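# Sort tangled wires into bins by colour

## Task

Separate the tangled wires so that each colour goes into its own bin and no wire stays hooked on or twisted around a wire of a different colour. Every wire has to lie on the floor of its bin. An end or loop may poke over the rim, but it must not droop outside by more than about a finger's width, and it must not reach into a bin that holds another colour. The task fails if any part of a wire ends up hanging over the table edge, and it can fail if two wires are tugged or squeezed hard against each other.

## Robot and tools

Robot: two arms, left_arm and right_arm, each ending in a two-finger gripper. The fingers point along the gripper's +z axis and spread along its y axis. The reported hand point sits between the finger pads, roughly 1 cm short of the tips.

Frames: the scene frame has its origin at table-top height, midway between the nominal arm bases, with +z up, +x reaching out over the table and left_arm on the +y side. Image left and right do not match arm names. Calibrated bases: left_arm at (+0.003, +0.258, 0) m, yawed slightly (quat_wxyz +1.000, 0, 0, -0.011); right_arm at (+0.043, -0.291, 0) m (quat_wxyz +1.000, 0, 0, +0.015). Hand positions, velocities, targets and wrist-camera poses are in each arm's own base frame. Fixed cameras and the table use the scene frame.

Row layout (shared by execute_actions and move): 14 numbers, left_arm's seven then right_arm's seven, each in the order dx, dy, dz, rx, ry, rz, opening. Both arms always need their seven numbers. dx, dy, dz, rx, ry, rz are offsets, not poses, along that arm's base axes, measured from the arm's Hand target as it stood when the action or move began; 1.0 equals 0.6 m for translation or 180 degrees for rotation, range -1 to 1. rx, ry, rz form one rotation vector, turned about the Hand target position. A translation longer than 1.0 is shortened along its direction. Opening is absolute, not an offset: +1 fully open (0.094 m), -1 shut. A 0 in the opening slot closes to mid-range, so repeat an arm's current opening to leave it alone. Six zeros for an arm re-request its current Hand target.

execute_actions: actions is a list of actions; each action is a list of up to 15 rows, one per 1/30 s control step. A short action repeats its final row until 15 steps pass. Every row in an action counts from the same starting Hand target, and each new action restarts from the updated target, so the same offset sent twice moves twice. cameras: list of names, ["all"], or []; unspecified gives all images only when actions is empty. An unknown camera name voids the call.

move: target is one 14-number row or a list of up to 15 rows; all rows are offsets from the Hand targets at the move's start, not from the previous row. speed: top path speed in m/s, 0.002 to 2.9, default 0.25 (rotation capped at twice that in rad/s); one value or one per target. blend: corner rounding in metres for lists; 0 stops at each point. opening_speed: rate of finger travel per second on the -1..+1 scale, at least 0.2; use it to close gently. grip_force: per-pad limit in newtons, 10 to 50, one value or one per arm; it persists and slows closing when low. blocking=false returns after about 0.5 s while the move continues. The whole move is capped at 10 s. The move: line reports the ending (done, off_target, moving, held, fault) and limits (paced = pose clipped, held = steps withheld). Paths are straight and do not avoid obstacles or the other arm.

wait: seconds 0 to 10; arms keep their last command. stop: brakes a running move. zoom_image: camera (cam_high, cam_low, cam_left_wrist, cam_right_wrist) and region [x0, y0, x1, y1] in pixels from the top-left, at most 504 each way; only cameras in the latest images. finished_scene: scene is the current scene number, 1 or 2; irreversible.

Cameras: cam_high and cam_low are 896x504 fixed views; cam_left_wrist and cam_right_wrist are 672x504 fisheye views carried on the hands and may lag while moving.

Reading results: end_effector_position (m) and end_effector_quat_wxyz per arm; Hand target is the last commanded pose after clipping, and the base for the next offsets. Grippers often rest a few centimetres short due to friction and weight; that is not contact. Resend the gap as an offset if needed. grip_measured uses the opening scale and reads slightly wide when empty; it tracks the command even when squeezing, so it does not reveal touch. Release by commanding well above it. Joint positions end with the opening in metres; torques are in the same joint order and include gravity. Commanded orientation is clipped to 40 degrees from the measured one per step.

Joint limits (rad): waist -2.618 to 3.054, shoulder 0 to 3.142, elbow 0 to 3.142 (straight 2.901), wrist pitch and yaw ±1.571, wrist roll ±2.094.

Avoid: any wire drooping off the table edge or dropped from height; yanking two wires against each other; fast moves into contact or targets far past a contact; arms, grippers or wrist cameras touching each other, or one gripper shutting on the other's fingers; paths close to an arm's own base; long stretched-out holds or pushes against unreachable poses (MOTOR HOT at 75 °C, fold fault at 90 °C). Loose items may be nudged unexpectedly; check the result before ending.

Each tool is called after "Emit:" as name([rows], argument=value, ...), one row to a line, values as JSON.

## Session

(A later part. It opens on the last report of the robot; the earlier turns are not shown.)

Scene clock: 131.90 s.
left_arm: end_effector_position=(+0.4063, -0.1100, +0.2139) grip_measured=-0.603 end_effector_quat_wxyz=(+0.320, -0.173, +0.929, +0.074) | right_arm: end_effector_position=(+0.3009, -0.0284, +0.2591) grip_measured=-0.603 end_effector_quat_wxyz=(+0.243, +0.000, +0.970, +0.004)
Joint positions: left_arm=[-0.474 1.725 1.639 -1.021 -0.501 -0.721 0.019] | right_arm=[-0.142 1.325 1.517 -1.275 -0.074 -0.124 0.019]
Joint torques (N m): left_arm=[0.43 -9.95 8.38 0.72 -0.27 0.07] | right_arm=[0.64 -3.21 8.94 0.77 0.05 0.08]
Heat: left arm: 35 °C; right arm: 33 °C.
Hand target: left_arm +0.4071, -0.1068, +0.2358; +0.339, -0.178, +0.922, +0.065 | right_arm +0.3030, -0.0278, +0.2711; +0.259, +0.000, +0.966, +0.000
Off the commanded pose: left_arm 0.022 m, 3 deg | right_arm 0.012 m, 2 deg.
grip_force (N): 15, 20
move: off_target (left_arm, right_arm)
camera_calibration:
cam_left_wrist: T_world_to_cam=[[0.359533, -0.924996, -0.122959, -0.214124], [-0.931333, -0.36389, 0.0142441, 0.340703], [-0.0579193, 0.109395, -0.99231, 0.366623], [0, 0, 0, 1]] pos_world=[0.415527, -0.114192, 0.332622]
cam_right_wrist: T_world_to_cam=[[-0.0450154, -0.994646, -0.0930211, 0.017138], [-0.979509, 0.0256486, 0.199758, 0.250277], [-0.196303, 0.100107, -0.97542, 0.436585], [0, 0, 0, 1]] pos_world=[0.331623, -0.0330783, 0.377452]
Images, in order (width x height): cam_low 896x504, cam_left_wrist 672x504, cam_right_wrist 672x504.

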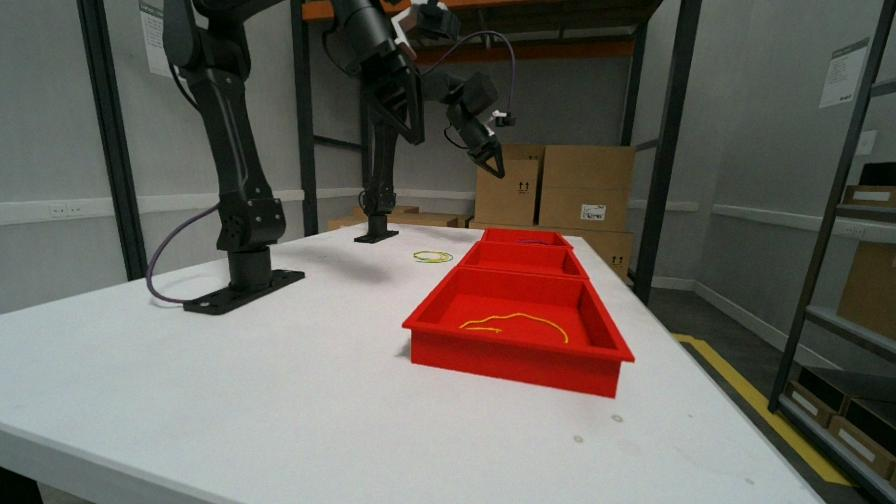

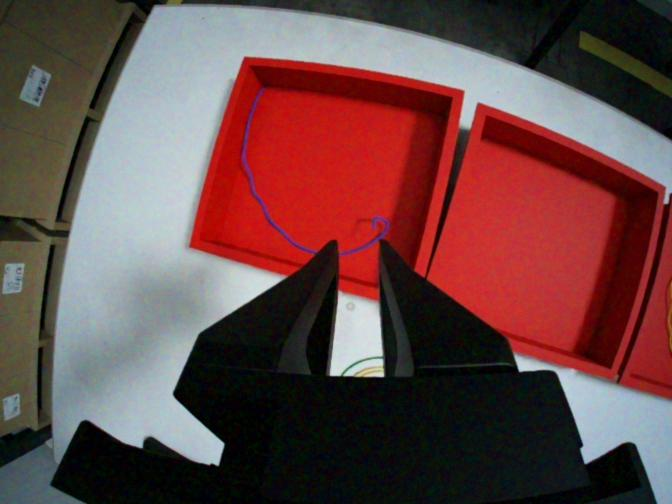

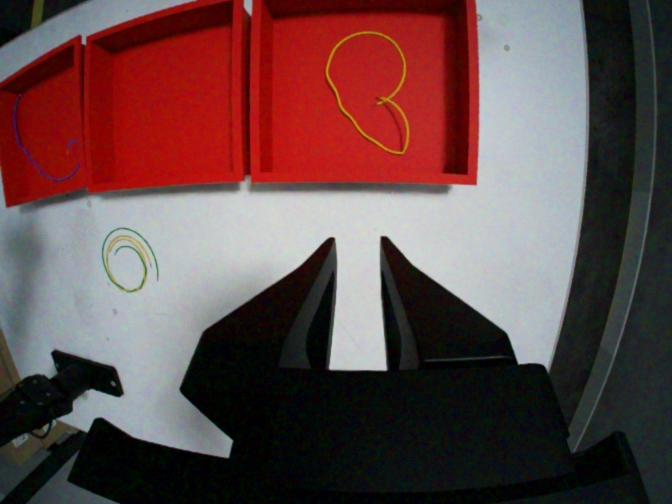

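Emit:
move(target=[-0.345,-0.222,-0.093,-0.0146,0.0559,-0.0767,-0.6,0,0,0,0,0,0,-0.6], speed=0.2, cameras=["cam_left_wrist"])

Scene clock: 135.90 s.
left_arm: end_effector_position=(+0.2005, -0.2471, +0.1774) grip_measured=-0.603 end_effector_quat_wxyz=(+0.253, -0.064, +0.965, +0.012) | right_arm: end_effector_position=(+0.3008, -0.0284, +0.2591) grip_measured=-0.603 end_effector_quat_wxyz=(+0.243, +0.000, +0.970, +0.004)
Joint positions: left_arm=[-1.161 1.563 1.408 -1.252 -0.487 -1.252 0.019] | right_arm=[-0.142 1.325 1.517 -1.276 -0.074 -0.124 0.019]
Joint torques (N m): left_arm=[-0.02 -6.87 4.78 0.19 -0.36 -0.08] | right_arm=[0.65 -3.26 8.94 0.78 0.05 0.09]
Heat: left arm: 35 °C; right arm: 33 °C.
Hand target: left_arm +0.2001, -0.2401, +0.1800; +0.258, -0.068, +0.964, +0.018 | right_arm +0.3030, -0.0279, +0.2711; +0.259, +0.000, +0.966, -0.001
Off the commanded pose: left_arm 0.008 m, 1 deg | right_arm 0.012 m, 2 deg.
grip_force (N): 15, 20
move: off_target (right_arm)
camera_calibration:
cam_left_wrist: T_world_to_cam=[[0.107111, -0.990711, -0.0837838, -0.243966], [-0.978086, -0.120127, 0.170049, 0.141558], [-0.178534, 0.0637337, -0.981867, 0.344528], [0, 0, 0, 1]] pos_world=[0.226098, -0.246652, 0.293768]
Images, in order (width x height): cam_left_wrist 672x504.

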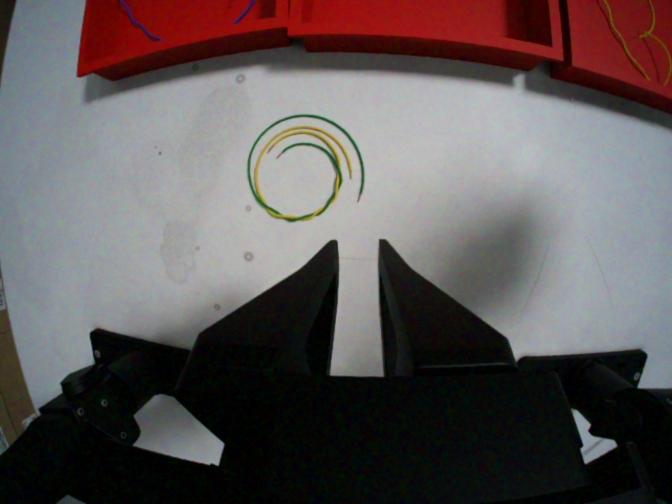

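Emit:
zoom_image(camera="cam_left_wrist", region=[235, 105, 375, 230])

Scaled by 3.600 from the camera's 672x504 image, which has a finer 960x720 frame.

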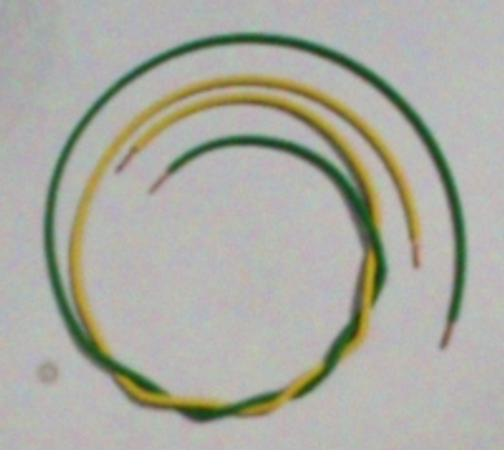

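Emit:
move(target=[0.087,0.0,-0.197,0,0,0,-0.8,0,0,0,0,0,0,-0.6], speed=0.12, cameras=["cam_left_wrist"])

Scene clock: 138.37 s.
left_arm: end_effector_position=(+0.2489, -0.2403, +0.0649) grip_measured=-0.797 end_effector_quat_wxyz=(+0.252, -0.068, +0.965, +0.017) | right_arm: end_effector_position=(+0.3008, -0.0284, +0.2591) grip_measured=-0.603 end_effector_quat_wxyz=(+0.243, +0.000, +0.970, +0.004)
Joint positions: left_arm=[-1.005 1.678 1.072 -0.735 -0.461 -1.091 0.01] | right_arm=[-0.142 1.325 1.517 -1.276 -0.074 -0.124 0.019]
Joint torques (N m): left_arm=[0.35 -6 4.51 0.74 -0.31 0.08] | right_arm=[0.65 -3.25 8.99 0.78 0.06 0.08]
Heat: left arm: 34 °C; right arm: 33 °C.
Hand target: left_arm +0.2523, -0.2399, +0.0618; +0.258, -0.068, +0.964, +0.018 | right_arm +0.3030, -0.0279, +0.2711; +0.259, +0.000, +0.966, -0.001
Off the commanded pose: left_arm 0.005 m, 1 deg | right_arm 0.012 m, 2 deg.
grip_force (N): 15, 20
move: off_target (right_arm)
camera_calibration:
cam_left_wrist: T_world_to_cam=[[0.117073, -0.988819, -0.0923595, -0.253263], [-0.976534, -0.131546, 0.170523, 0.205684], [-0.180765, 0.0702285, -0.981016, 0.244472], [0, 0, 0, 1]] pos_world=[0.274699, -0.240543, 0.181366]
Images, in order (width x height): cam_left_wrist 672x504.

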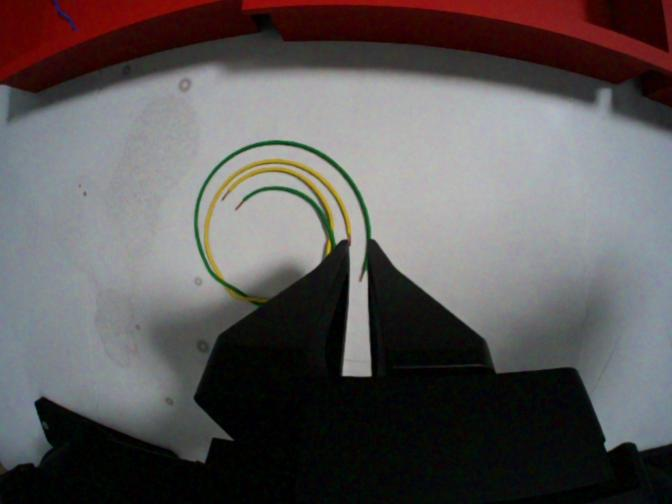

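Emit:
move(target=[-0.024,-0.0093,-0.067,0,0,0,-0.88,0,0,0,0,0,0,-0.6], speed=0.06, cameras=["cam_left_wrist"])

Scene clock: 140.13 s.
left_arm: end_effector_position=(+0.2358, -0.2456, +0.0247) grip_measured=-0.877 end_effector_quat_wxyz=(+0.248, -0.064, +0.966, +0.016) | right_arm: end_effector_position=(+0.3008, -0.0284, +0.2591) grip_measured=-0.603 end_effector_quat_wxyz=(+0.243, +0.000, +0.970, +0.004)
Joint positions: left_arm=[-1.047 1.743 0.975 -0.595 -0.461 -1.131 0.006] | right_arm=[-0.142 1.325 1.517 -1.276 -0.074 -0.124 0.019]
Joint torques (N m): left_arm=[-0.39 -5.98 4.12 0.67 -0.4 -0.1] | right_arm=[0.62 -3.26 8.95 0.79 0.06 0.08]
Heat: left arm: 34 °C; right arm: 33 °C.
Hand target: left_arm +0.2380, -0.2456, +0.0216; +0.258, -0.068, +0.964, +0.018 | right_arm +0.3030, -0.0279, +0.2711; +0.259, +0.000, +0.966, -0.001
Off the commanded pose: left_arm 0.004 m, 1 deg | right_arm 0.012 m, 2 deg.
grip_force (N): 15, 20
move: off_target (right_arm)
camera_calibration:
cam_left_wrist: T_world_to_cam=[[0.109423, -0.989635, -0.0930002, -0.259129], [-0.975857, -0.124748, 0.179281, 0.200304], [-0.189024, 0.0711374, -0.979392, 0.205098], [0, 0, 0, 1]] pos_world=[0.262592, -0.246046, 0.140862]
Images, in order (width x height): cam_left_wrist 672x504.

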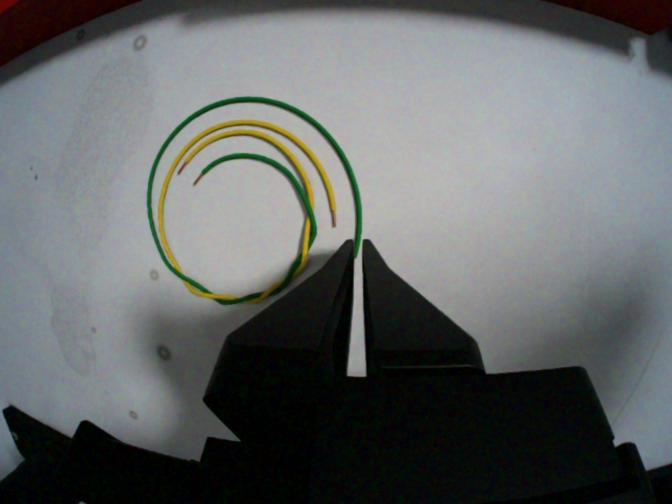

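Emit:
move(target=[0,0,-0.024,0,0,0,-0.88,0,0,0,0,0,0,-0.6], speed=0.03, cameras=["cam_left_wrist"])

Scene clock: 141.30 s.
left_arm: end_effector_position=(+0.2361, -0.2461, +0.0109) grip_measured=-0.877 end_effector_quat_wxyz=(+0.248, -0.065, +0.966, +0.015) | right_arm: end_effector_position=(+0.3008, -0.0284, +0.2591) grip_measured=-0.603 end_effector_quat_wxyz=(+0.243, +0.000, +0.970, +0.004)
Joint positions: left_arm=[-1.047 1.774 0.947 -0.535 -0.461 -1.131 0.006] | right_arm=[-0.142 1.325 1.517 -1.276 -0.074 -0.124 0.019]
Joint torques (N m): left_arm=[-0.4 -6 3.93 0.64 -0.4 -0.11] | right_arm=[0.64 -3.26 8.98 0.79 0.06 0.08]
Heat: left arm: 34 °C; right arm: 33 °C.
Hand target: left_arm +0.2379, -0.2455, +0.0072; +0.258, -0.068, +0.964, +0.018 | right_arm +0.3030, -0.0279, +0.2711; +0.259, +0.000, +0.966, -0.001
Off the commanded pose: left_arm 0.004 m, 1 deg | right_arm 0.012 m, 2 deg.
grip_force (N): 15, 20
move: off_target (right_arm)
camera_calibration:
cam_left_wrist: T_world_to_cam=[[0.109852, -0.989771, -0.0910227, -0.26113], [-0.976004, -0.124738, 0.178482, 0.203079], [-0.18801, 0.0692319, -0.979724, 0.190949], [0, 0, 0, 1]] pos_world=[0.262792, -0.246347, 0.127063]
Images, in order (width x height): cam_left_wrist 672x504.

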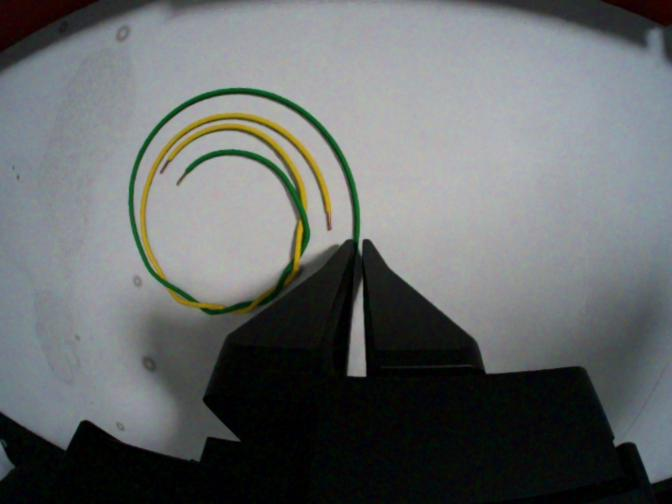

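Emit:
move(target=[-0.002,0.0015,-0.0055,0,0,0,-0.88,0,0,0,0,0,0,-0.6], speed=0.02, cameras=["cam_left_wrist"])

Emit:
zoom_image(camera="cam_left_wrist", region=[310, 190, 410, 290])

Scene clock: 142.17 s.
left_arm: end_effector_position=(+0.2363, -0.2466, +0.0102) grip_measured=-0.877 end_effector_quat_wxyz=(+0.252, -0.065, +0.965, +0.014) | right_arm: end_effector_position=(+0.3008, -0.0284, +0.2591) grip_measured=-0.603 end_effector_quat_wxyz=(+0.243, +0.000, +0.970, +0.004)
Joint positions: left_arm=[-1.05 1.774 0.94 -0.522 -0.467 -1.133 0.006] | right_arm=[-0.142 1.325 1.517 -1.276 -0.074 -0.124 0.019]
Joint torques (N m): left_arm=[-0.32 -5.72 3.6 0.74 -0.35 -0.11] | right_arm=[0.69 -3.23 8.95 0.78 0.07 0.08]
Heat: left arm: 34 °C; right arm: 33 °C.
Hand target: left_arm +0.2367, -0.2448, +0.0040; +0.258, -0.068, +0.964, +0.018 | right_arm +0.3030, -0.0279, +0.2711; +0.259, +0.000, +0.966, -0.001
Off the commanded pose: left_arm 0.007 m, 1 deg | right_arm 0.012 m, 2 deg.
grip_force (N): 15, 20
move: off_target (right_arm)
camera_calibration:
cam_left_wrist: T_world_to_cam=[[0.110006, -0.990114, -0.0870189, -0.261831], [-0.977457, -0.123641, 0.171143, 0.204057], [-0.18021, 0.0662306, -0.981396, 0.187767], [0, 0, 0, 1]] pos_world=[0.262097, -0.246449, 0.126567]
Images, in order (width x height): cam_left_wrist 672x504.

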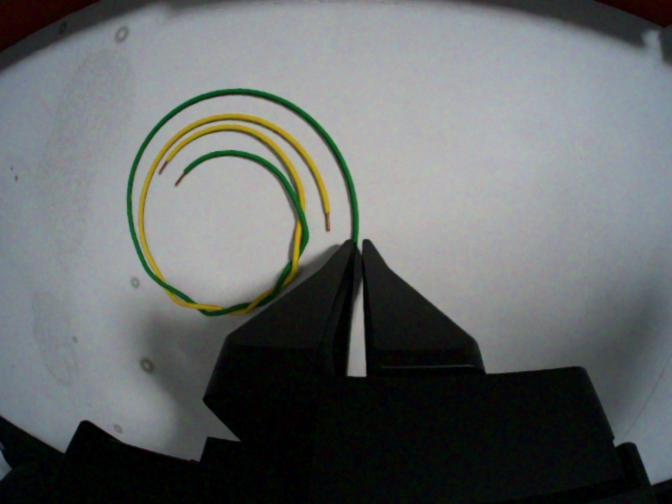

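Scaled by 5.040 from the camera's 672x504 image, which has a finer 960x720 frame.

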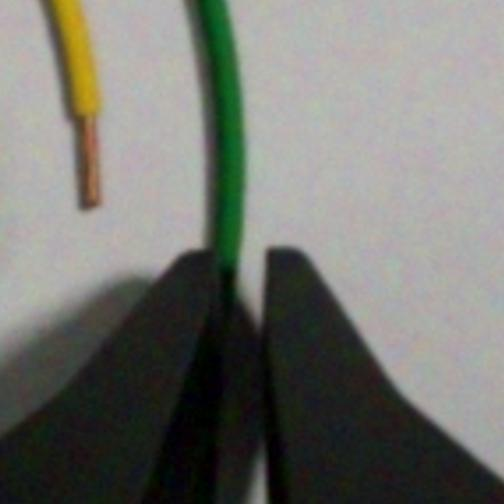

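Emit:
move(target=[0,0,0.004,0,0,0,-1,0,0,0,0,0,0,-0.6], opening_speed=0.3, cameras=["cam_left_wrist"])

Scene clock: 142.97 s.
left_arm: end_effector_position=(+0.2364, -0.2465, +0.0103) grip_measured=-0.963 end_effector_quat_wxyz=(+0.253, -0.065, +0.965, +0.014) | right_arm: end_effector_position=(+0.3008, -0.0284, +0.2591) grip_measured=-0.603 end_effector_quat_wxyz=(+0.243, +0.000, +0.970, +0.004)
Joint positions: left_arm=[-1.05 1.774 0.94 -0.522 -0.468 -1.133 0.002] | right_arm=[-0.142 1.325 1.517 -1.276 -0.074 -0.124 0.019]
Joint torques (N m): left_arm=[-0.34 -6.15 3.89 0.63 -0.35 -0.11] | right_arm=[0.64 -3.22 8.91 0.79 0.05 0.08]
Heat: left arm: 34 °C; right arm: 33 °C.
Hand target: left_arm +0.2367, -0.2448, +0.0064; +0.258, -0.068, +0.964, +0.018 | right_arm +0.3030, -0.0279, +0.2711; +0.259, +0.000, +0.966, -0.001
Off the commanded pose: left_arm 0.004 m, 1 deg | right_arm 0.012 m, 2 deg.
grip_force (N): 15, 20
move: off_target (right_arm)
camera_calibration:
cam_left_wrist: T_world_to_cam=[[0.110743, -0.990014, -0.0872263, -0.261965], [-0.977557, -0.124334, 0.170069, 0.204032], [-0.179216, 0.0664347, -0.981564, 0.187677], [0, 0, 0, 1]] pos_world=[0.262098, -0.246449, 0.126667]
Images, in order (width x height): cam_left_wrist 672x504.

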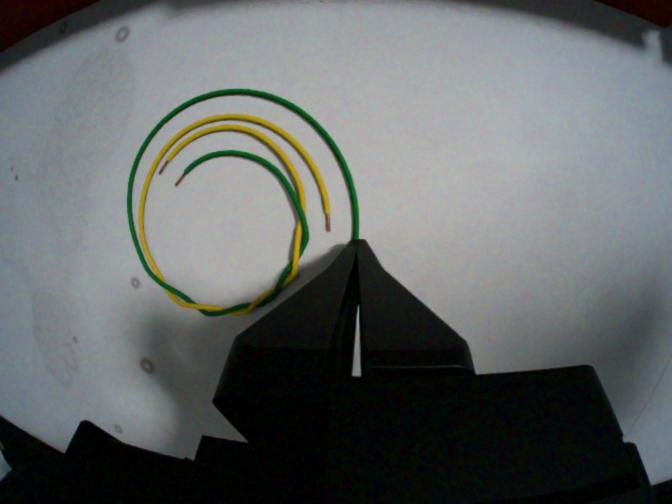

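Emit:
move(target=[0.001,0.002,0.002,0,0,0,-0.86,0,0,0,0,0,0,-0.6], opening_speed=0.3)

Emit:
move(target=[0.001,0.002,-0.0075,0,0,0,-0.86,0,0,0,0,0,0,-0.6], speed=0.02, cameras=["cam_left_wrist"])

Emit:
zoom_image(camera="cam_left_wrist", region=[310, 190, 410, 290])

Scene clock: 143.80 s.
left_arm: end_effector_position=(+0.2364, -0.2465, +0.0103) grip_measured=-0.863 end_effector_quat_wxyz=(+0.253, -0.065, +0.965, +0.014) | right_arm: end_effector_position=(+0.3008, -0.0284, +0.2591) grip_measured=-0.603 end_effector_quat_wxyz=(+0.243, +0.000, +0.970, +0.004)
Joint positions: left_arm=[-1.05 1.774 0.94 -0.522 -0.468 -1.133 0.006] | right_arm=[-0.142 1.325 1.517 -1.276 -0.074 -0.124 0.019]
Joint torques (N m): left_arm=[-0.01 -6.58 3.78 0.6 -0.34 -0.06] | right_arm=[0.64 -3.26 8.92 0.79 0.07 0.08]
Heat: left arm: 34 °C; right arm: 33 °C.
Hand target: left_arm +0.2373, -0.2436, +0.0076; +0.258, -0.068, +0.964, +0.018 | right_arm +0.3030, -0.0279, +0.2711; +0.259, +0.000, +0.966, -0.001
Off the commanded pose: left_arm 0.004 m, 1 deg | right_arm 0.012 m, 2 deg.
grip_force (N): 15, 20
move: off_target (right_arm)

Scene clock: 144.63 s.
left_arm: end_effector_position=(+0.2362, -0.2462, +0.0080) grip_measured=-0.863 end_effector_quat_wxyz=(+0.254, -0.066, +0.965, +0.011) | right_arm: end_effector_position=(+0.3008, -0.0284, +0.2591) grip_measured=-0.603 end_effector_quat_wxyz=(+0.243, +0.000, +0.970, +0.004)
Joint positions: left_arm=[-1.05 1.774 0.928 -0.504 -0.468 -1.133 0.006] | right_arm=[-0.142 1.325 1.517 -1.276 -0.074 -0.124 0.019]
Joint torques (N m): left_arm=[0.28 -5.97 3.79 0.65 -0.34 -0.01] | right_arm=[0.62 -3.26 8.96 0.78 0.06 0.09]
Heat: left arm: 34 °C; right arm: 33 °C.
Hand target: left_arm +0.2379, -0.2423, +0.0031; +0.258, -0.068, +0.964, +0.018 | right_arm +0.3030, -0.0279, +0.2711; +0.259, +0.000, +0.966, -0.001
Off the commanded pose: left_arm 0.006 m, 1 deg | right_arm 0.012 m, 2 deg.
grip_force (N): 15, 20
move: off_target (right_arm)
camera_calibration:
cam_left_wrist: T_world_to_cam=[[0.110991, -0.990462, -0.0816421, -0.261973], [-0.978074, -0.123429, 0.167741, 0.204592], [-0.176218, 0.0612342, -0.982445, 0.183396], [0, 0, 0, 1]] pos_world=[0.2615, -0.245452, 0.12447]
Images, in order (width x height): cam_left_wrist 672x504.

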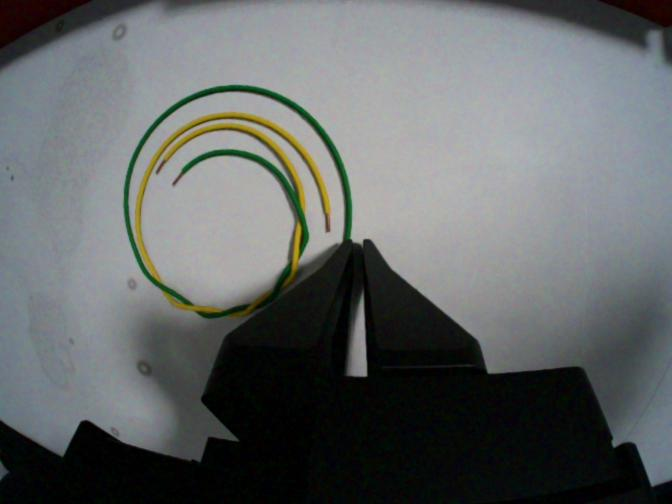

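Scaled by 5.040 from the camera's 672x504 image, which has a finer 960x720 frame.

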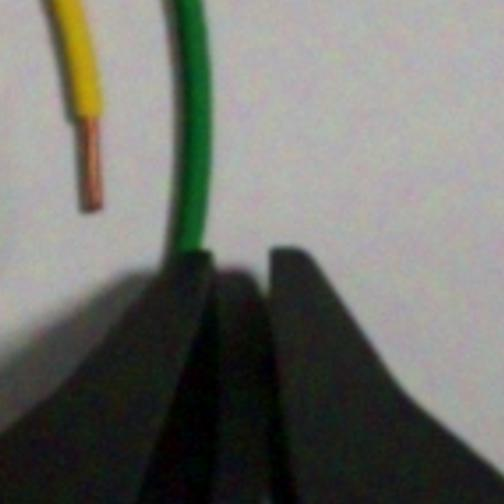

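Emit:
move(target=[0,0,0.025,0,0,0,-0.8,0,0,0,0,0,0,-0.6], speed=0.03, cameras=["cam_left_wrist"])

Emit:
zoom_image(camera="cam_left_wrist", region=[310, 190, 410, 290])

Scene clock: 145.47 s.
left_arm: end_effector_position=(+0.2357, -0.2452, +0.0077) grip_measured=-0.803 end_effector_quat_wxyz=(+0.253, -0.065, +0.965, +0.013) | right_arm: end_effector_position=(+0.3008, -0.0284, +0.2591) grip_measured=-0.603 end_effector_quat_wxyz=(+0.243, +0.000, +0.970, +0.004)
Joint positions: left_arm=[-1.05 1.774 0.928 -0.509 -0.468 -1.133 0.009] | right_arm=[-0.142 1.325 1.517 -1.276 -0.074 -0.124 0.019]
Joint torques (N m): left_arm=[0.31 -8.73 6.02 0.06 -0.33 0] | right_arm=[0.61 -3.23 8.95 0.79 0.06 0.07]
Heat: left arm: 34 °C; right arm: 33 °C.
Hand target: left_arm +0.2379, -0.2423, +0.0181; +0.258, -0.068, +0.964, +0.018 | right_arm +0.3030, -0.0279, +0.2711; +0.259, +0.000, +0.966, -0.001
Off the commanded pose: left_arm 0.011 m, 1 deg | right_arm 0.012 m, 2 deg.
grip_force (N): 15, 20
move: off_target (left_arm, right_arm)
camera_calibration:
cam_left_wrist: T_world_to_cam=[[0.110752, -0.990098, -0.0862518, -0.260754], [-0.977649, -0.124141, 0.169682, 0.203981], [-0.178709, 0.0655314, -0.981717, 0.184646], [0, 0, 0, 1]] pos_world=[0.261299, -0.244949, 0.124168]
Images, in order (width x height): cam_left_wrist 672x504.

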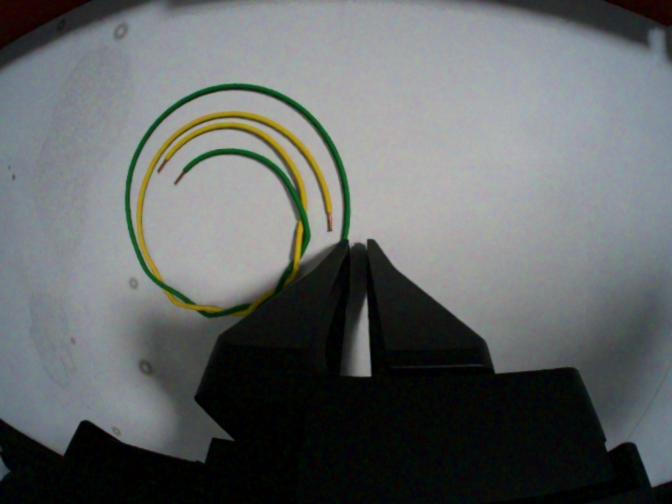

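Scaled by 5.040 from the camera's 672x504 image, which has a finer 960x720 frame.

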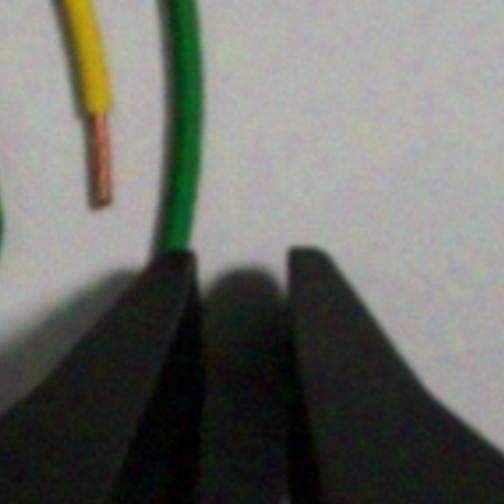

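Emit:
move(target=[-0.005,-0.003,0.02,0,0,0,-0.8,0,0,0,0,0,0,-0.6], speed=0.04, cameras=["cam_left_wrist"])

Emit:
zoom_image(camera="cam_left_wrist", region=[310, 190, 410, 290])

Scene clock: 146.60 s.
left_arm: end_effector_position=(+0.2288, -0.2344, +0.0097) grip_measured=-0.803 end_effector_quat_wxyz=(+0.240, -0.059, +0.968, +0.039) | right_arm: end_effector_position=(+0.3008, -0.0284, +0.2591) grip_measured=-0.603 end_effector_quat_wxyz=(+0.243, +0.000, +0.970, +0.004)
Joint positions: left_arm=[-1.052 1.766 0.94 -0.589 -0.469 -1.137 0.009] | right_arm=[-0.142 1.325 1.517 -1.276 -0.074 -0.124 0.019]
Joint torques (N m): left_arm=[-0.44 -10.14 7.19 0.21 -0.35 -0.11] | right_arm=[0.65 -3.26 8.98 0.8 0.05 0.08]
Heat: left arm: 33 °C; right arm: 33 °C.
Hand target: left_arm +0.2349, -0.2440, +0.0300; +0.258, -0.068, +0.964, +0.018 | right_arm +0.3030, -0.0279, +0.2711; +0.259, +0.000, +0.966, -0.001
Off the commanded pose: left_arm 0.023 m, 3 deg | right_arm 0.012 m, 2 deg.
grip_force (N): 15, 20
move: off_target (left_arm, right_arm)
camera_calibration:
cam_left_wrist: T_world_to_cam=[[0.108636, -0.984182, -0.139943, -0.24671], [-0.972225, -0.134547, 0.191508, 0.194361], [-0.207307, 0.115252, -0.971463, 0.202675], [0, 0, 0, 1]] pos_world=[0.25778, -0.240016, 0.125144]
Images, in order (width x height): cam_left_wrist 672x504.

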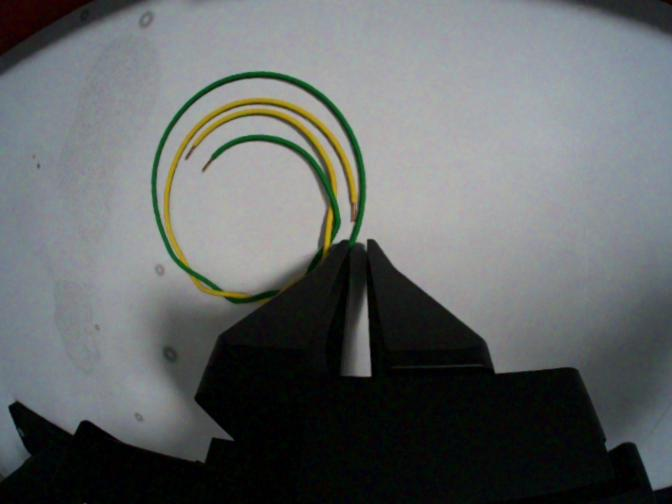

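Scaled by 5.040 from the camera's 672x504 image, which has a finer 960x720 frame.

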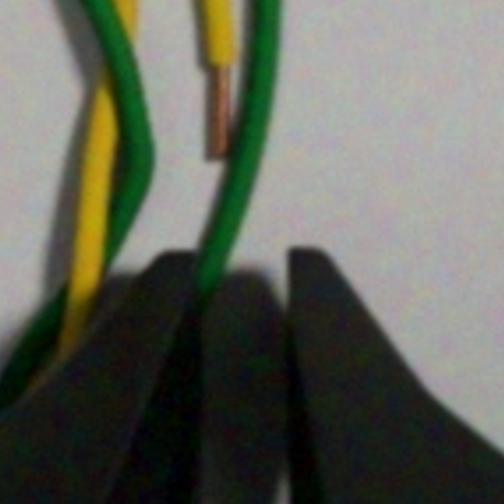

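Emit:
move(target=[0,0,0,0,0,0,-0.8,0,0,0,0,0,0,-0.6], speed=0.04, cameras=["cam_left_wrist"])

Scene clock: 147.33 s.
left_arm: end_effector_position=(+0.2287, -0.2343, +0.0097) grip_measured=-0.803 end_effector_quat_wxyz=(+0.240, -0.059, +0.968, +0.039) | right_arm: end_effector_position=(+0.3008, -0.0284, +0.2591) grip_measured=-0.603 end_effector_quat_wxyz=(+0.243, +0.000, +0.970, +0.004)
Joint positions: left_arm=[-1.052 1.766 0.94 -0.589 -0.469 -1.137 0.009] | right_arm=[-0.142 1.325 1.517 -1.276 -0.074 -0.124 0.019]
Joint torques (N m): left_arm=[-0.46 -10.13 7.2 0.2 -0.35 -0.11] | right_arm=[0.62 -3.26 8.99 0.78 0.05 0.09]
Heat: left arm: 33 °C; right arm: 33 °C.
Hand target: left_arm +0.2349, -0.2440, +0.0300; +0.258, -0.068, +0.964, +0.018 | right_arm +0.3030, -0.0279, +0.2711; +0.259, +0.000, +0.966, -0.001
Off the commanded pose: left_arm 0.023 m, 3 deg | right_arm 0.012 m, 2 deg.
grip_force (N): 15, 20
move: off_target (left_arm, right_arm)
camera_calibration:
cam_left_wrist: T_world_to_cam=[[0.108894, -0.984128, -0.140119, -0.246742], [-0.972173, -0.134846, 0.191564, 0.194268], [-0.207418, 0.115359, -0.971427, 0.202725], [0, 0, 0, 1]] pos_world=[0.25778, -0.240016, 0.125144]
Images, in order (width x height): cam_left_wrist 672x504.

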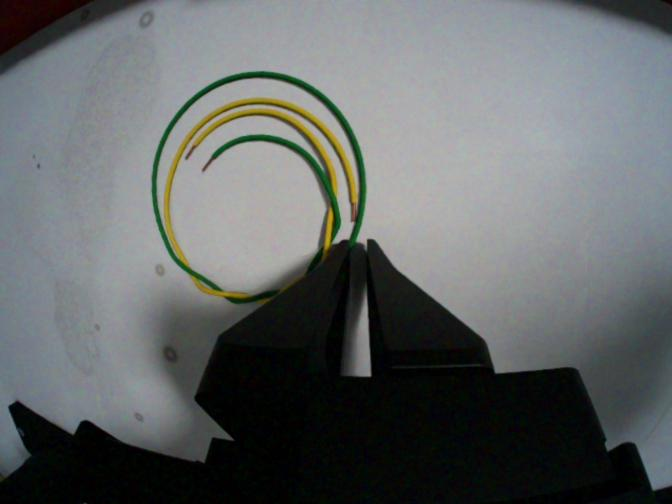

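Emit:
move(target=[0,0,0.03,0,0,0,-0.8,0,0,0,0,0,0,-0.6], speed=0.06, cameras=["cam_left_wrist"])

Scene clock: 148.53 s.
left_arm: end_effector_position=(+0.2293, -0.2353, +0.0280) grip_measured=-0.803 end_effector_quat_wxyz=(+0.241, -0.059, +0.968, +0.039) | right_arm: end_effector_position=(+0.3008, -0.0284, +0.2591) grip_measured=-0.603 end_effector_quat_wxyz=(+0.243, +0.000, +0.970, +0.004)
Joint positions: left_arm=[-1.052 1.731 0.982 -0.666 -0.469 -1.137 0.009] | right_arm=[-0.142 1.325 1.517 -1.276 -0.074 -0.124 0.019]
Joint torques (N m): left_arm=[-0.46 -9.81 7.36 0.22 -0.35 -0.11] | right_arm=[0.65 -3.23 8.98 0.79 0.06 0.09]
Heat: left arm: 33 °C; right arm: 33 °C.
Hand target: left_arm +0.2349, -0.2440, +0.0479; +0.258, -0.068, +0.964, +0.018 | right_arm +0.3030, -0.0279, +0.2711; +0.259, +0.000, +0.966, -0.001
Off the commanded pose: left_arm 0.022 m, 3 deg | right_arm 0.012 m, 2 deg.
grip_force (N): 15, 20
move: off_target (left_arm, right_arm)
camera_calibration:
cam_left_wrist: T_world_to_cam=[[0.109064, -0.98426, -0.139058, -0.245332], [-0.972263, -0.134744, 0.191176, 0.191212], [-0.206904, 0.11435, -0.971656, 0.220464], [0, 0, 0, 1]] pos_world=[0.25828, -0.240916, 0.143545]
Images, in order (width x height): cam_left_wrist 672x504.

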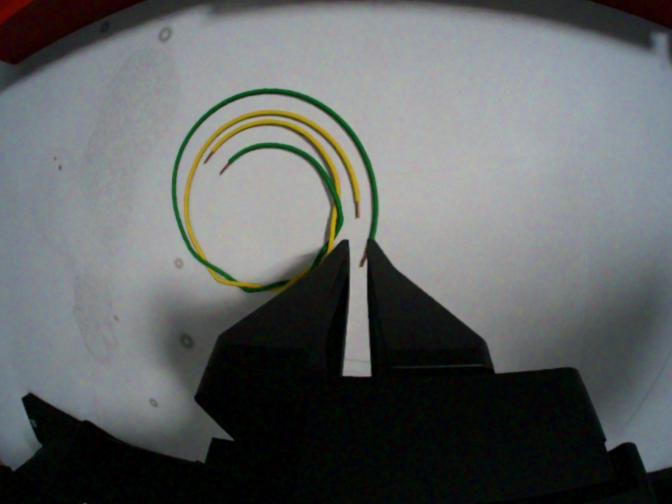

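Emit:
move(target=[-0.008,0,-0.015,0,0,-0.111,-0.8,0,0,0,0,0,0,-0.6], speed=0.06, cameras=["cam_left_wrist"])

Scene clock: 152.33 s.
left_arm: end_effector_position=(+0.2251, -0.2415, +0.0287) grip_measured=-0.803 end_effector_quat_wxyz=(+0.240, +0.106, +0.965, -0.010) | right_arm: end_effector_position=(+0.3008, -0.0284, +0.2591) grip_measured=-0.603 end_effector_quat_wxyz=(+0.243, +0.000, +0.970, +0.004)
Joint positions: left_arm=[-1.019 1.606 0.835 -0.473 -0.363 -0.74 0.009] | right_arm=[-0.142 1.325 1.517 -1.276 -0.074 -0.124 0.019]
Joint torques (N m): left_arm=[0.49 -8.84 4.16 0.91 -0.23 0.07] | right_arm=[0.62 -3.21 8.96 0.79 0.07 0.08]
Heat: left arm: 34 °C; right arm: 33 °C.
Hand target: left_arm +0.2301, -0.2441, +0.0390; +0.257, +0.101, +0.961, -0.027 | right_arm +0.3030, -0.0279, +0.2711; +0.259, +0.000, +0.966, -0.001
Off the commanded pose: left_arm 0.012 m, 3 deg | right_arm 0.012 m, 2 deg.
grip_force (N): 15, 20
move: off_target (left_arm, right_arm)
camera_calibration:
cam_left_wrist: T_world_to_cam=[[-0.231131, -0.964982, -0.124045, -0.169985], [-0.958695, 0.204168, 0.19804, 0.264691], [-0.165779, 0.164695, -0.972313, 0.223849], [0, 0, 0, 1]] pos_world=[0.251578, -0.254941, 0.144146]
Images, in order (width x height): cam_left_wrist 672x504.

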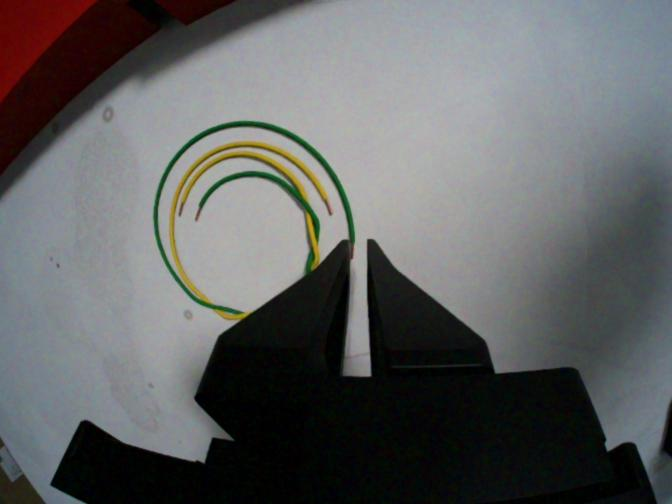

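Emit:
move(target=[0.006,0.006,-0.017,0,0,0,-0.82,0,0,0,0,0,0,-0.6], speed=0.04, cameras=["cam_left_wrist"])

Scene clock: 153.63 s.
left_arm: end_effector_position=(+0.2294, -0.2388, +0.0235) grip_measured=-0.817 end_effector_quat_wxyz=(+0.244, +0.104, +0.964, -0.016) | right_arm: end_effector_position=(+0.3008, -0.0284, +0.2591) grip_measured=-0.603 end_effector_quat_wxyz=(+0.243, +0.000, +0.970, +0.004)
Joint positions: left_arm=[-1 1.606 0.805 -0.419 -0.356 -0.721 0.009] | right_arm=[-0.142 1.325 1.517 -1.276 -0.074 -0.124 0.019]
Joint torques (N m): left_arm=[0.44 -7.3 4.14 1.03 -0.2 0.06] | right_arm=[0.64 -3.25 8.94 0.79 0.06 0.09]
Heat: left arm: 34 °C; right arm: 33 °C.
Hand target: left_arm +0.2337, -0.2405, +0.0288; +0.257, +0.101, +0.961, -0.027 | right_arm +0.3030, -0.0279, +0.2711; +0.259, +0.000, +0.966, -0.001
Off the commanded pose: left_arm 0.007 m, 2 deg | right_arm 0.012 m, 2 deg.
grip_force (N): 15, 20
move: off_target (right_arm)
camera_calibration:
cam_left_wrist: T_world_to_cam=[[-0.229988, -0.966703, -0.112207, -0.168024], [-0.960252, 0.206676, 0.187622, 0.270506], [-0.158184, 0.150898, -0.975811, 0.21414], [0, 0, 0, 1]] pos_world=[0.254984, -0.25065, 0.139353]
Images, in order (width x height): cam_left_wrist 672x504.

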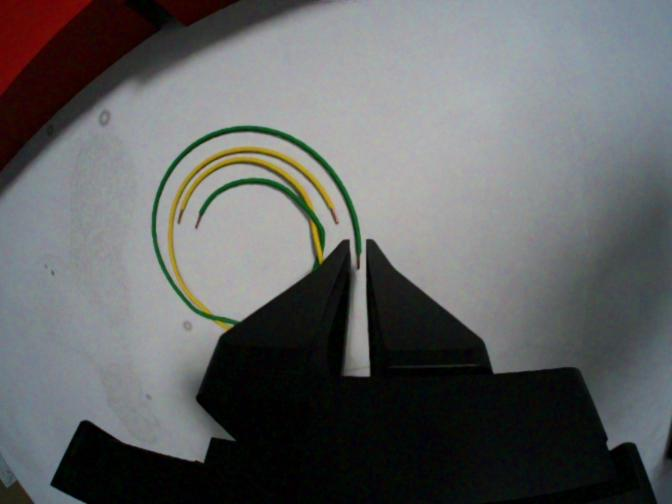

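Emit:
move(target=[0.004,-0.001,-0.023,0,0,0,-0.82,0,0,0,0,0,0,-0.6], speed=0.03, cameras=["cam_left_wrist"])

Emit:
zoom_image(camera="cam_left_wrist", region=[310, 190, 410, 290])

Scene clock: 154.83 s.
left_arm: end_effector_position=(+0.2331, -0.2418, +0.0186) grip_measured=-0.817 end_effector_quat_wxyz=(+0.253, +0.102, +0.962, -0.027) | right_arm: end_effector_position=(+0.3008, -0.0284, +0.2591) grip_measured=-0.603 end_effector_quat_wxyz=(+0.243, +0.000, +0.970, +0.004)
Joint positions: left_arm=[-0.994 1.616 0.78 -0.353 -0.354 -0.714 0.009] | right_arm=[-0.142 1.325 1.517 -1.276 -0.074 -0.124 0.019]
Joint torques (N m): left_arm=[0.47 -4.92 4.12 1.03 -0.2 0.07] | right_arm=[0.65 -3.21 8.94 0.79 0.05 0.1]
Heat: left arm: 33 °C; right arm: 33 °C.
Hand target: left_arm +0.2361, -0.2411, +0.0151; +0.257, +0.101, +0.961, -0.027 | right_arm +0.3030, -0.0279, +0.2711; +0.259, +0.000, +0.966, -0.001
Off the commanded pose: left_arm 0.005 m, 1 deg | right_arm 0.012 m, 2 deg.
grip_force (N): 15, 20
move: off_target (right_arm)
camera_calibration:
cam_left_wrist: T_world_to_cam=[[-0.229209, -0.968995, -0.092263, -0.171744], [-0.962878, 0.211831, 0.167312, 0.2779], [-0.14258, 0.127187, -0.981577, 0.201113], [0, 0, 0, 1]] pos_world=[0.256893, -0.250866, 0.135067]
Images, in order (width x height): cam_left_wrist 672x504.

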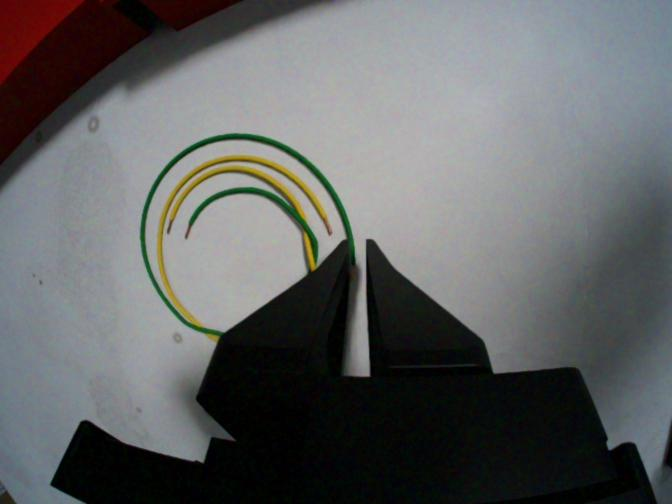

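Scaled by 5.040 from the camera's 672x504 image, which has a finer 960x720 frame.

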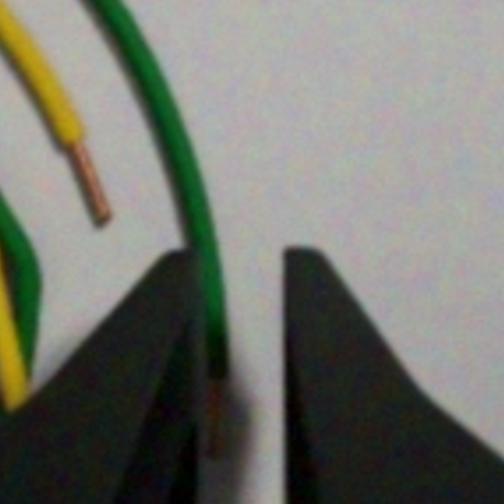

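Emit:
move(target=[0.001,0.0052,-0.017,0,0,0,-0.82,0,0,0,0,0,0,-0.6], speed=0.03, cameras=["cam_left_wrist"])

Emit:
zoom_image(camera="cam_left_wrist", region=[310, 190, 410, 290])

Scene clock: 156.00 s.
left_arm: end_effector_position=(+0.2339, -0.2390, +0.0085) grip_measured=-0.817 end_effector_quat_wxyz=(+0.253, +0.102, +0.962, -0.028) | right_arm: end_effector_position=(+0.3008, -0.0284, +0.2591) grip_measured=-0.603 end_effector_quat_wxyz=(+0.243, +0.000, +0.970, +0.004)
Joint positions: left_arm=[-0.985 1.634 0.75 -0.301 -0.35 -0.706 0.009] | right_arm=[-0.142 1.325 1.517 -1.276 -0.074 -0.124 0.019]
Joint torques (N m): left_arm=[0.47 -4.9 3.99 1.06 -0.2 0.07] | right_arm=[0.65 -3.23 8.92 0.79 0.05 0.08]
Heat: left arm: 33 °C; right arm: 33 °C.
Hand target: left_arm +0.2367, -0.2381, +0.0049; +0.257, +0.101, +0.961, -0.027 | right_arm +0.3030, -0.0279, +0.2711; +0.259, +0.000, +0.966, -0.001
Off the commanded pose: left_arm 0.005 m, 1 deg | right_arm 0.012 m, 2 deg.
grip_force (N): 15, 20
move: off_target (right_arm)
camera_calibration:
cam_left_wrist: T_world_to_cam=[[-0.229298, -0.969029, -0.0916766, -0.169764], [-0.962872, 0.212033, 0.167094, 0.279725], [-0.14248, 0.126587, -0.98167, 0.190768], [0, 0, 0, 1]] pos_world=[0.257593, -0.247966, 0.124967]
Images, in order (width x height): cam_left_wrist 672x504.

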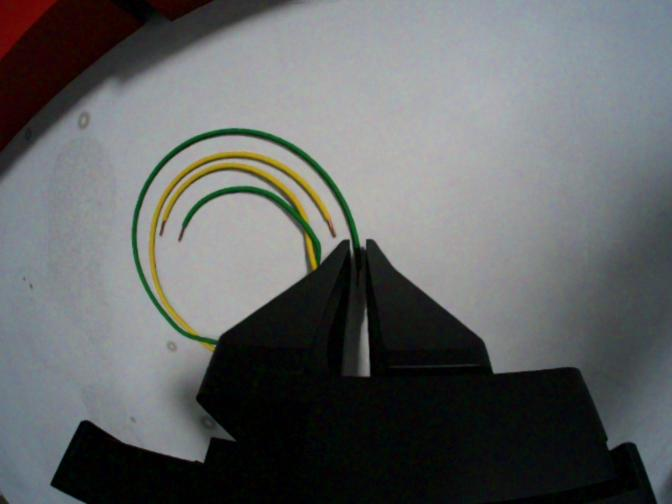

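Scaled by 5.040 from the camera's 672x504 image, which has a finer 960x720 frame.

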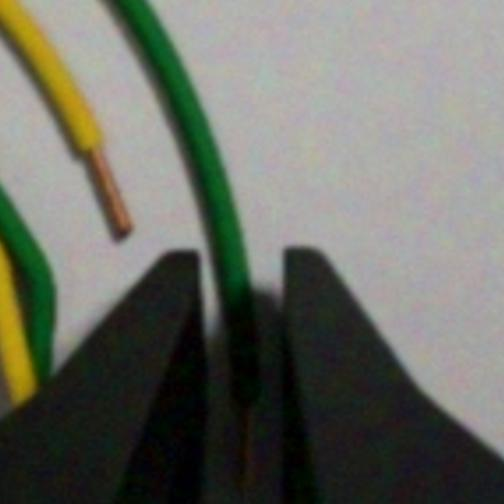

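Emit:
move([
  [0,0,-0.003,0,0,0,-0.82,0,0,0,0,0,0,-0.6],
  [0,0,-0.003,0,0,0,-1,0,0,0,0,0,0,-0.6],
], opening_speed=0.4, speed=0.03, cameras=["cam_left_wrist"])

Emit:
zoom_image(camera="cam_left_wrist", region=[310, 190, 410, 290])

Scene clock: 157.93 s.
left_arm: end_effector_position=(+0.2350, -0.2407, +0.0094) grip_measured=-0.962 end_effector_quat_wxyz=(+0.256, +0.101, +0.961, -0.031) | right_arm: end_effector_position=(+0.3008, -0.0284, +0.2591) grip_measured=-0.603 end_effector_quat_wxyz=(+0.243, +0.000, +0.970, +0.004)
Joint positions: left_arm=[-0.985 1.634 0.75 -0.292 -0.35 -0.706 0.002] | right_arm=[-0.142 1.325 1.517 -1.276 -0.074 -0.124 0.019]
Joint torques (N m): left_arm=[0.47 -4.53 3.71 1.06 -0.2 0.07] | right_arm=[0.65 -3.23 8.96 0.79 0.07 0.08]
Heat: left arm: 33 °C; right arm: 34 °C.
Hand target: left_arm +0.2367, -0.2381, +0.0031; +0.257, +0.101, +0.961, -0.027 | right_arm +0.3030, -0.0279, +0.2711; +0.259, +0.000, +0.966, -0.001
Off the commanded pose: left_arm 0.007 m, 0 deg | right_arm 0.012 m, 2 deg.
grip_force (N): 15, 20
move: off_target (right_arm)
camera_calibration:
cam_left_wrist: T_world_to_cam=[[-0.228859, -0.969725, -0.0851909, -0.171409], [-0.96373, 0.21336, 0.160315, 0.281699], [-0.137285, 0.118791, -0.983383, 0.188975], [0, 0, 0, 1]] pos_world=[0.258197, -0.248771, 0.126072]
Images, in order (width x height): cam_left_wrist 672x504.

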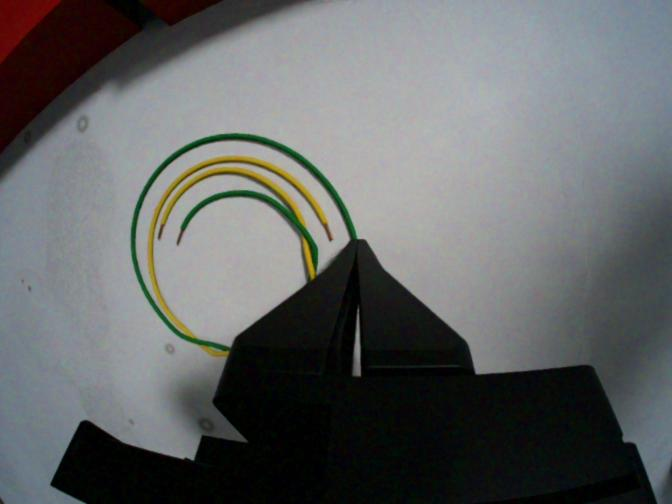

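Scaled by 5.040 from the camera's 672x504 image, which has a finer 960x720 frame.

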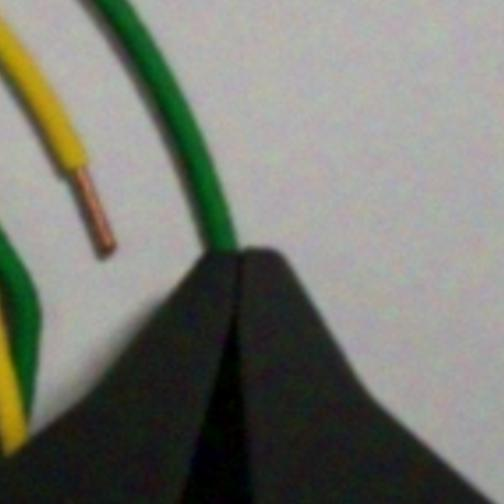

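Emit:
move(target=[0,0,0.04,0,0,0,-1,0,0,0,0,0,0,-0.6], speed=0.04, cameras=["cam_left_wrist"])

Scene clock: 159.37 s.
left_arm: end_effector_position=(+0.2295, -0.2323, +0.0097) grip_measured=-0.963 end_effector_quat_wxyz=(+0.243, +0.105, +0.964, -0.015) | right_arm: end_effector_position=(+0.3008, -0.0284, +0.2591) grip_measured=-0.603 end_effector_quat_wxyz=(+0.243, +0.000, +0.970, +0.004)
Joint positions: left_arm=[-0.985 1.621 0.756 -0.353 -0.35 -0.705 0.002] | right_arm=[-0.142 1.325 1.517 -1.276 -0.074 -0.124 0.019]
Joint torques (N m): left_arm=[0.5 -8.47 7.23 0.47 -0.2 0.07] | right_arm=[0.62 -3.25 9.01 0.8 0.05 0.08]
Heat: left arm: 33 °C; right arm: 34 °C.
Hand target: left_arm +0.2367, -0.2381, +0.0271; +0.257, +0.101, +0.961, -0.027 | right_arm +0.3030, -0.0279, +0.2711; +0.259, +0.000, +0.966, -0.001
Off the commanded pose: left_arm 0.020 m, 2 deg | right_arm 0.012 m, 2 deg.
grip_force (N): 15, 20
move: off_target (left_arm, right_arm)
camera_calibration:
cam_left_wrist: T_world_to_cam=[[-0.231837, -0.965982, -0.114586, -0.162671], [-0.959474, 0.207681, 0.190467, 0.27183], [-0.160191, 0.1541, -0.974983, 0.200892], [0, 0, 0, 1]] pos_world=[0.255282, -0.244548, 0.125452]
Images, in order (width x height): cam_left_wrist 672x504.

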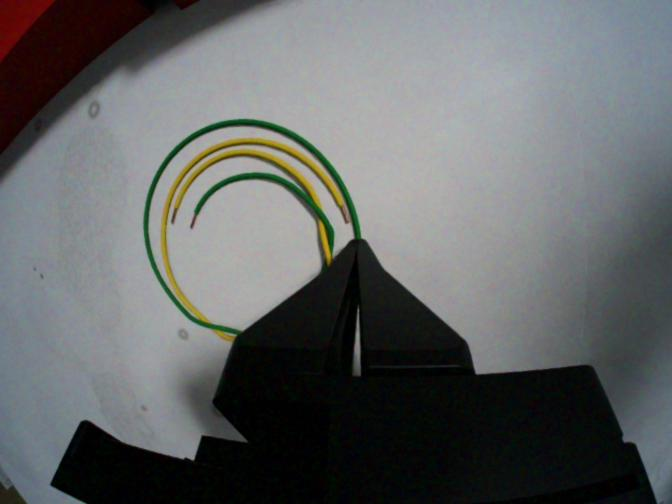

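Emit:
move(target=[0,0,0.05,0,0,0,-1,0,0,0,0,0,0,-0.6], speed=0.05, cameras=["cam_left_wrist"])

Scene clock: 160.77 s.
left_arm: end_effector_position=(+0.2286, -0.2311, +0.0376) grip_measured=-0.963 end_effector_quat_wxyz=(+0.239, +0.107, +0.965, -0.011) | right_arm: end_effector_position=(+0.3008, -0.0284, +0.2591) grip_measured=-0.603 end_effector_quat_wxyz=(+0.243, +0.000, +0.970, +0.004)
Joint positions: left_arm=[-0.985 1.559 0.827 -0.5 -0.35 -0.705 0.002] | right_arm=[-0.142 1.325 1.517 -1.276 -0.074 -0.124 0.019]
Joint torques (N m): left_arm=[0.5 -8.24 7.79 0.58 -0.2 0.06] | right_arm=[0.65 -3.23 8.96 0.78 0.06 0.09]
Heat: left arm: 33 °C; right arm: 34 °C.
Hand target: left_arm +0.2367, -0.2380, +0.0570; +0.257, +0.101, +0.961, -0.027 | right_arm +0.3030, -0.0279, +0.2711; +0.259, +0.000, +0.966, -0.001
Off the commanded pose: left_arm 0.022 m, 3 deg | right_arm 0.012 m, 2 deg.
grip_force (N): 15, 20
move: off_target (left_arm, right_arm)
camera_calibration:
cam_left_wrist: T_world_to_cam=[[-0.233217, -0.964611, -0.123024, -0.157524], [-0.957943, 0.206146, 0.199622, 0.2644], [-0.167197, 0.164406, -0.972119, 0.231665], [0, 0, 0, 1]] pos_world=[0.255277, -0.244542, 0.153046]
Images, in order (width x height): cam_left_wrist 672x504.

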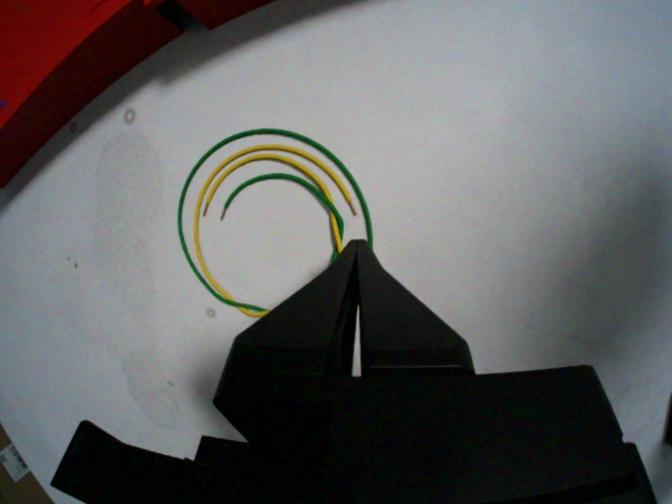

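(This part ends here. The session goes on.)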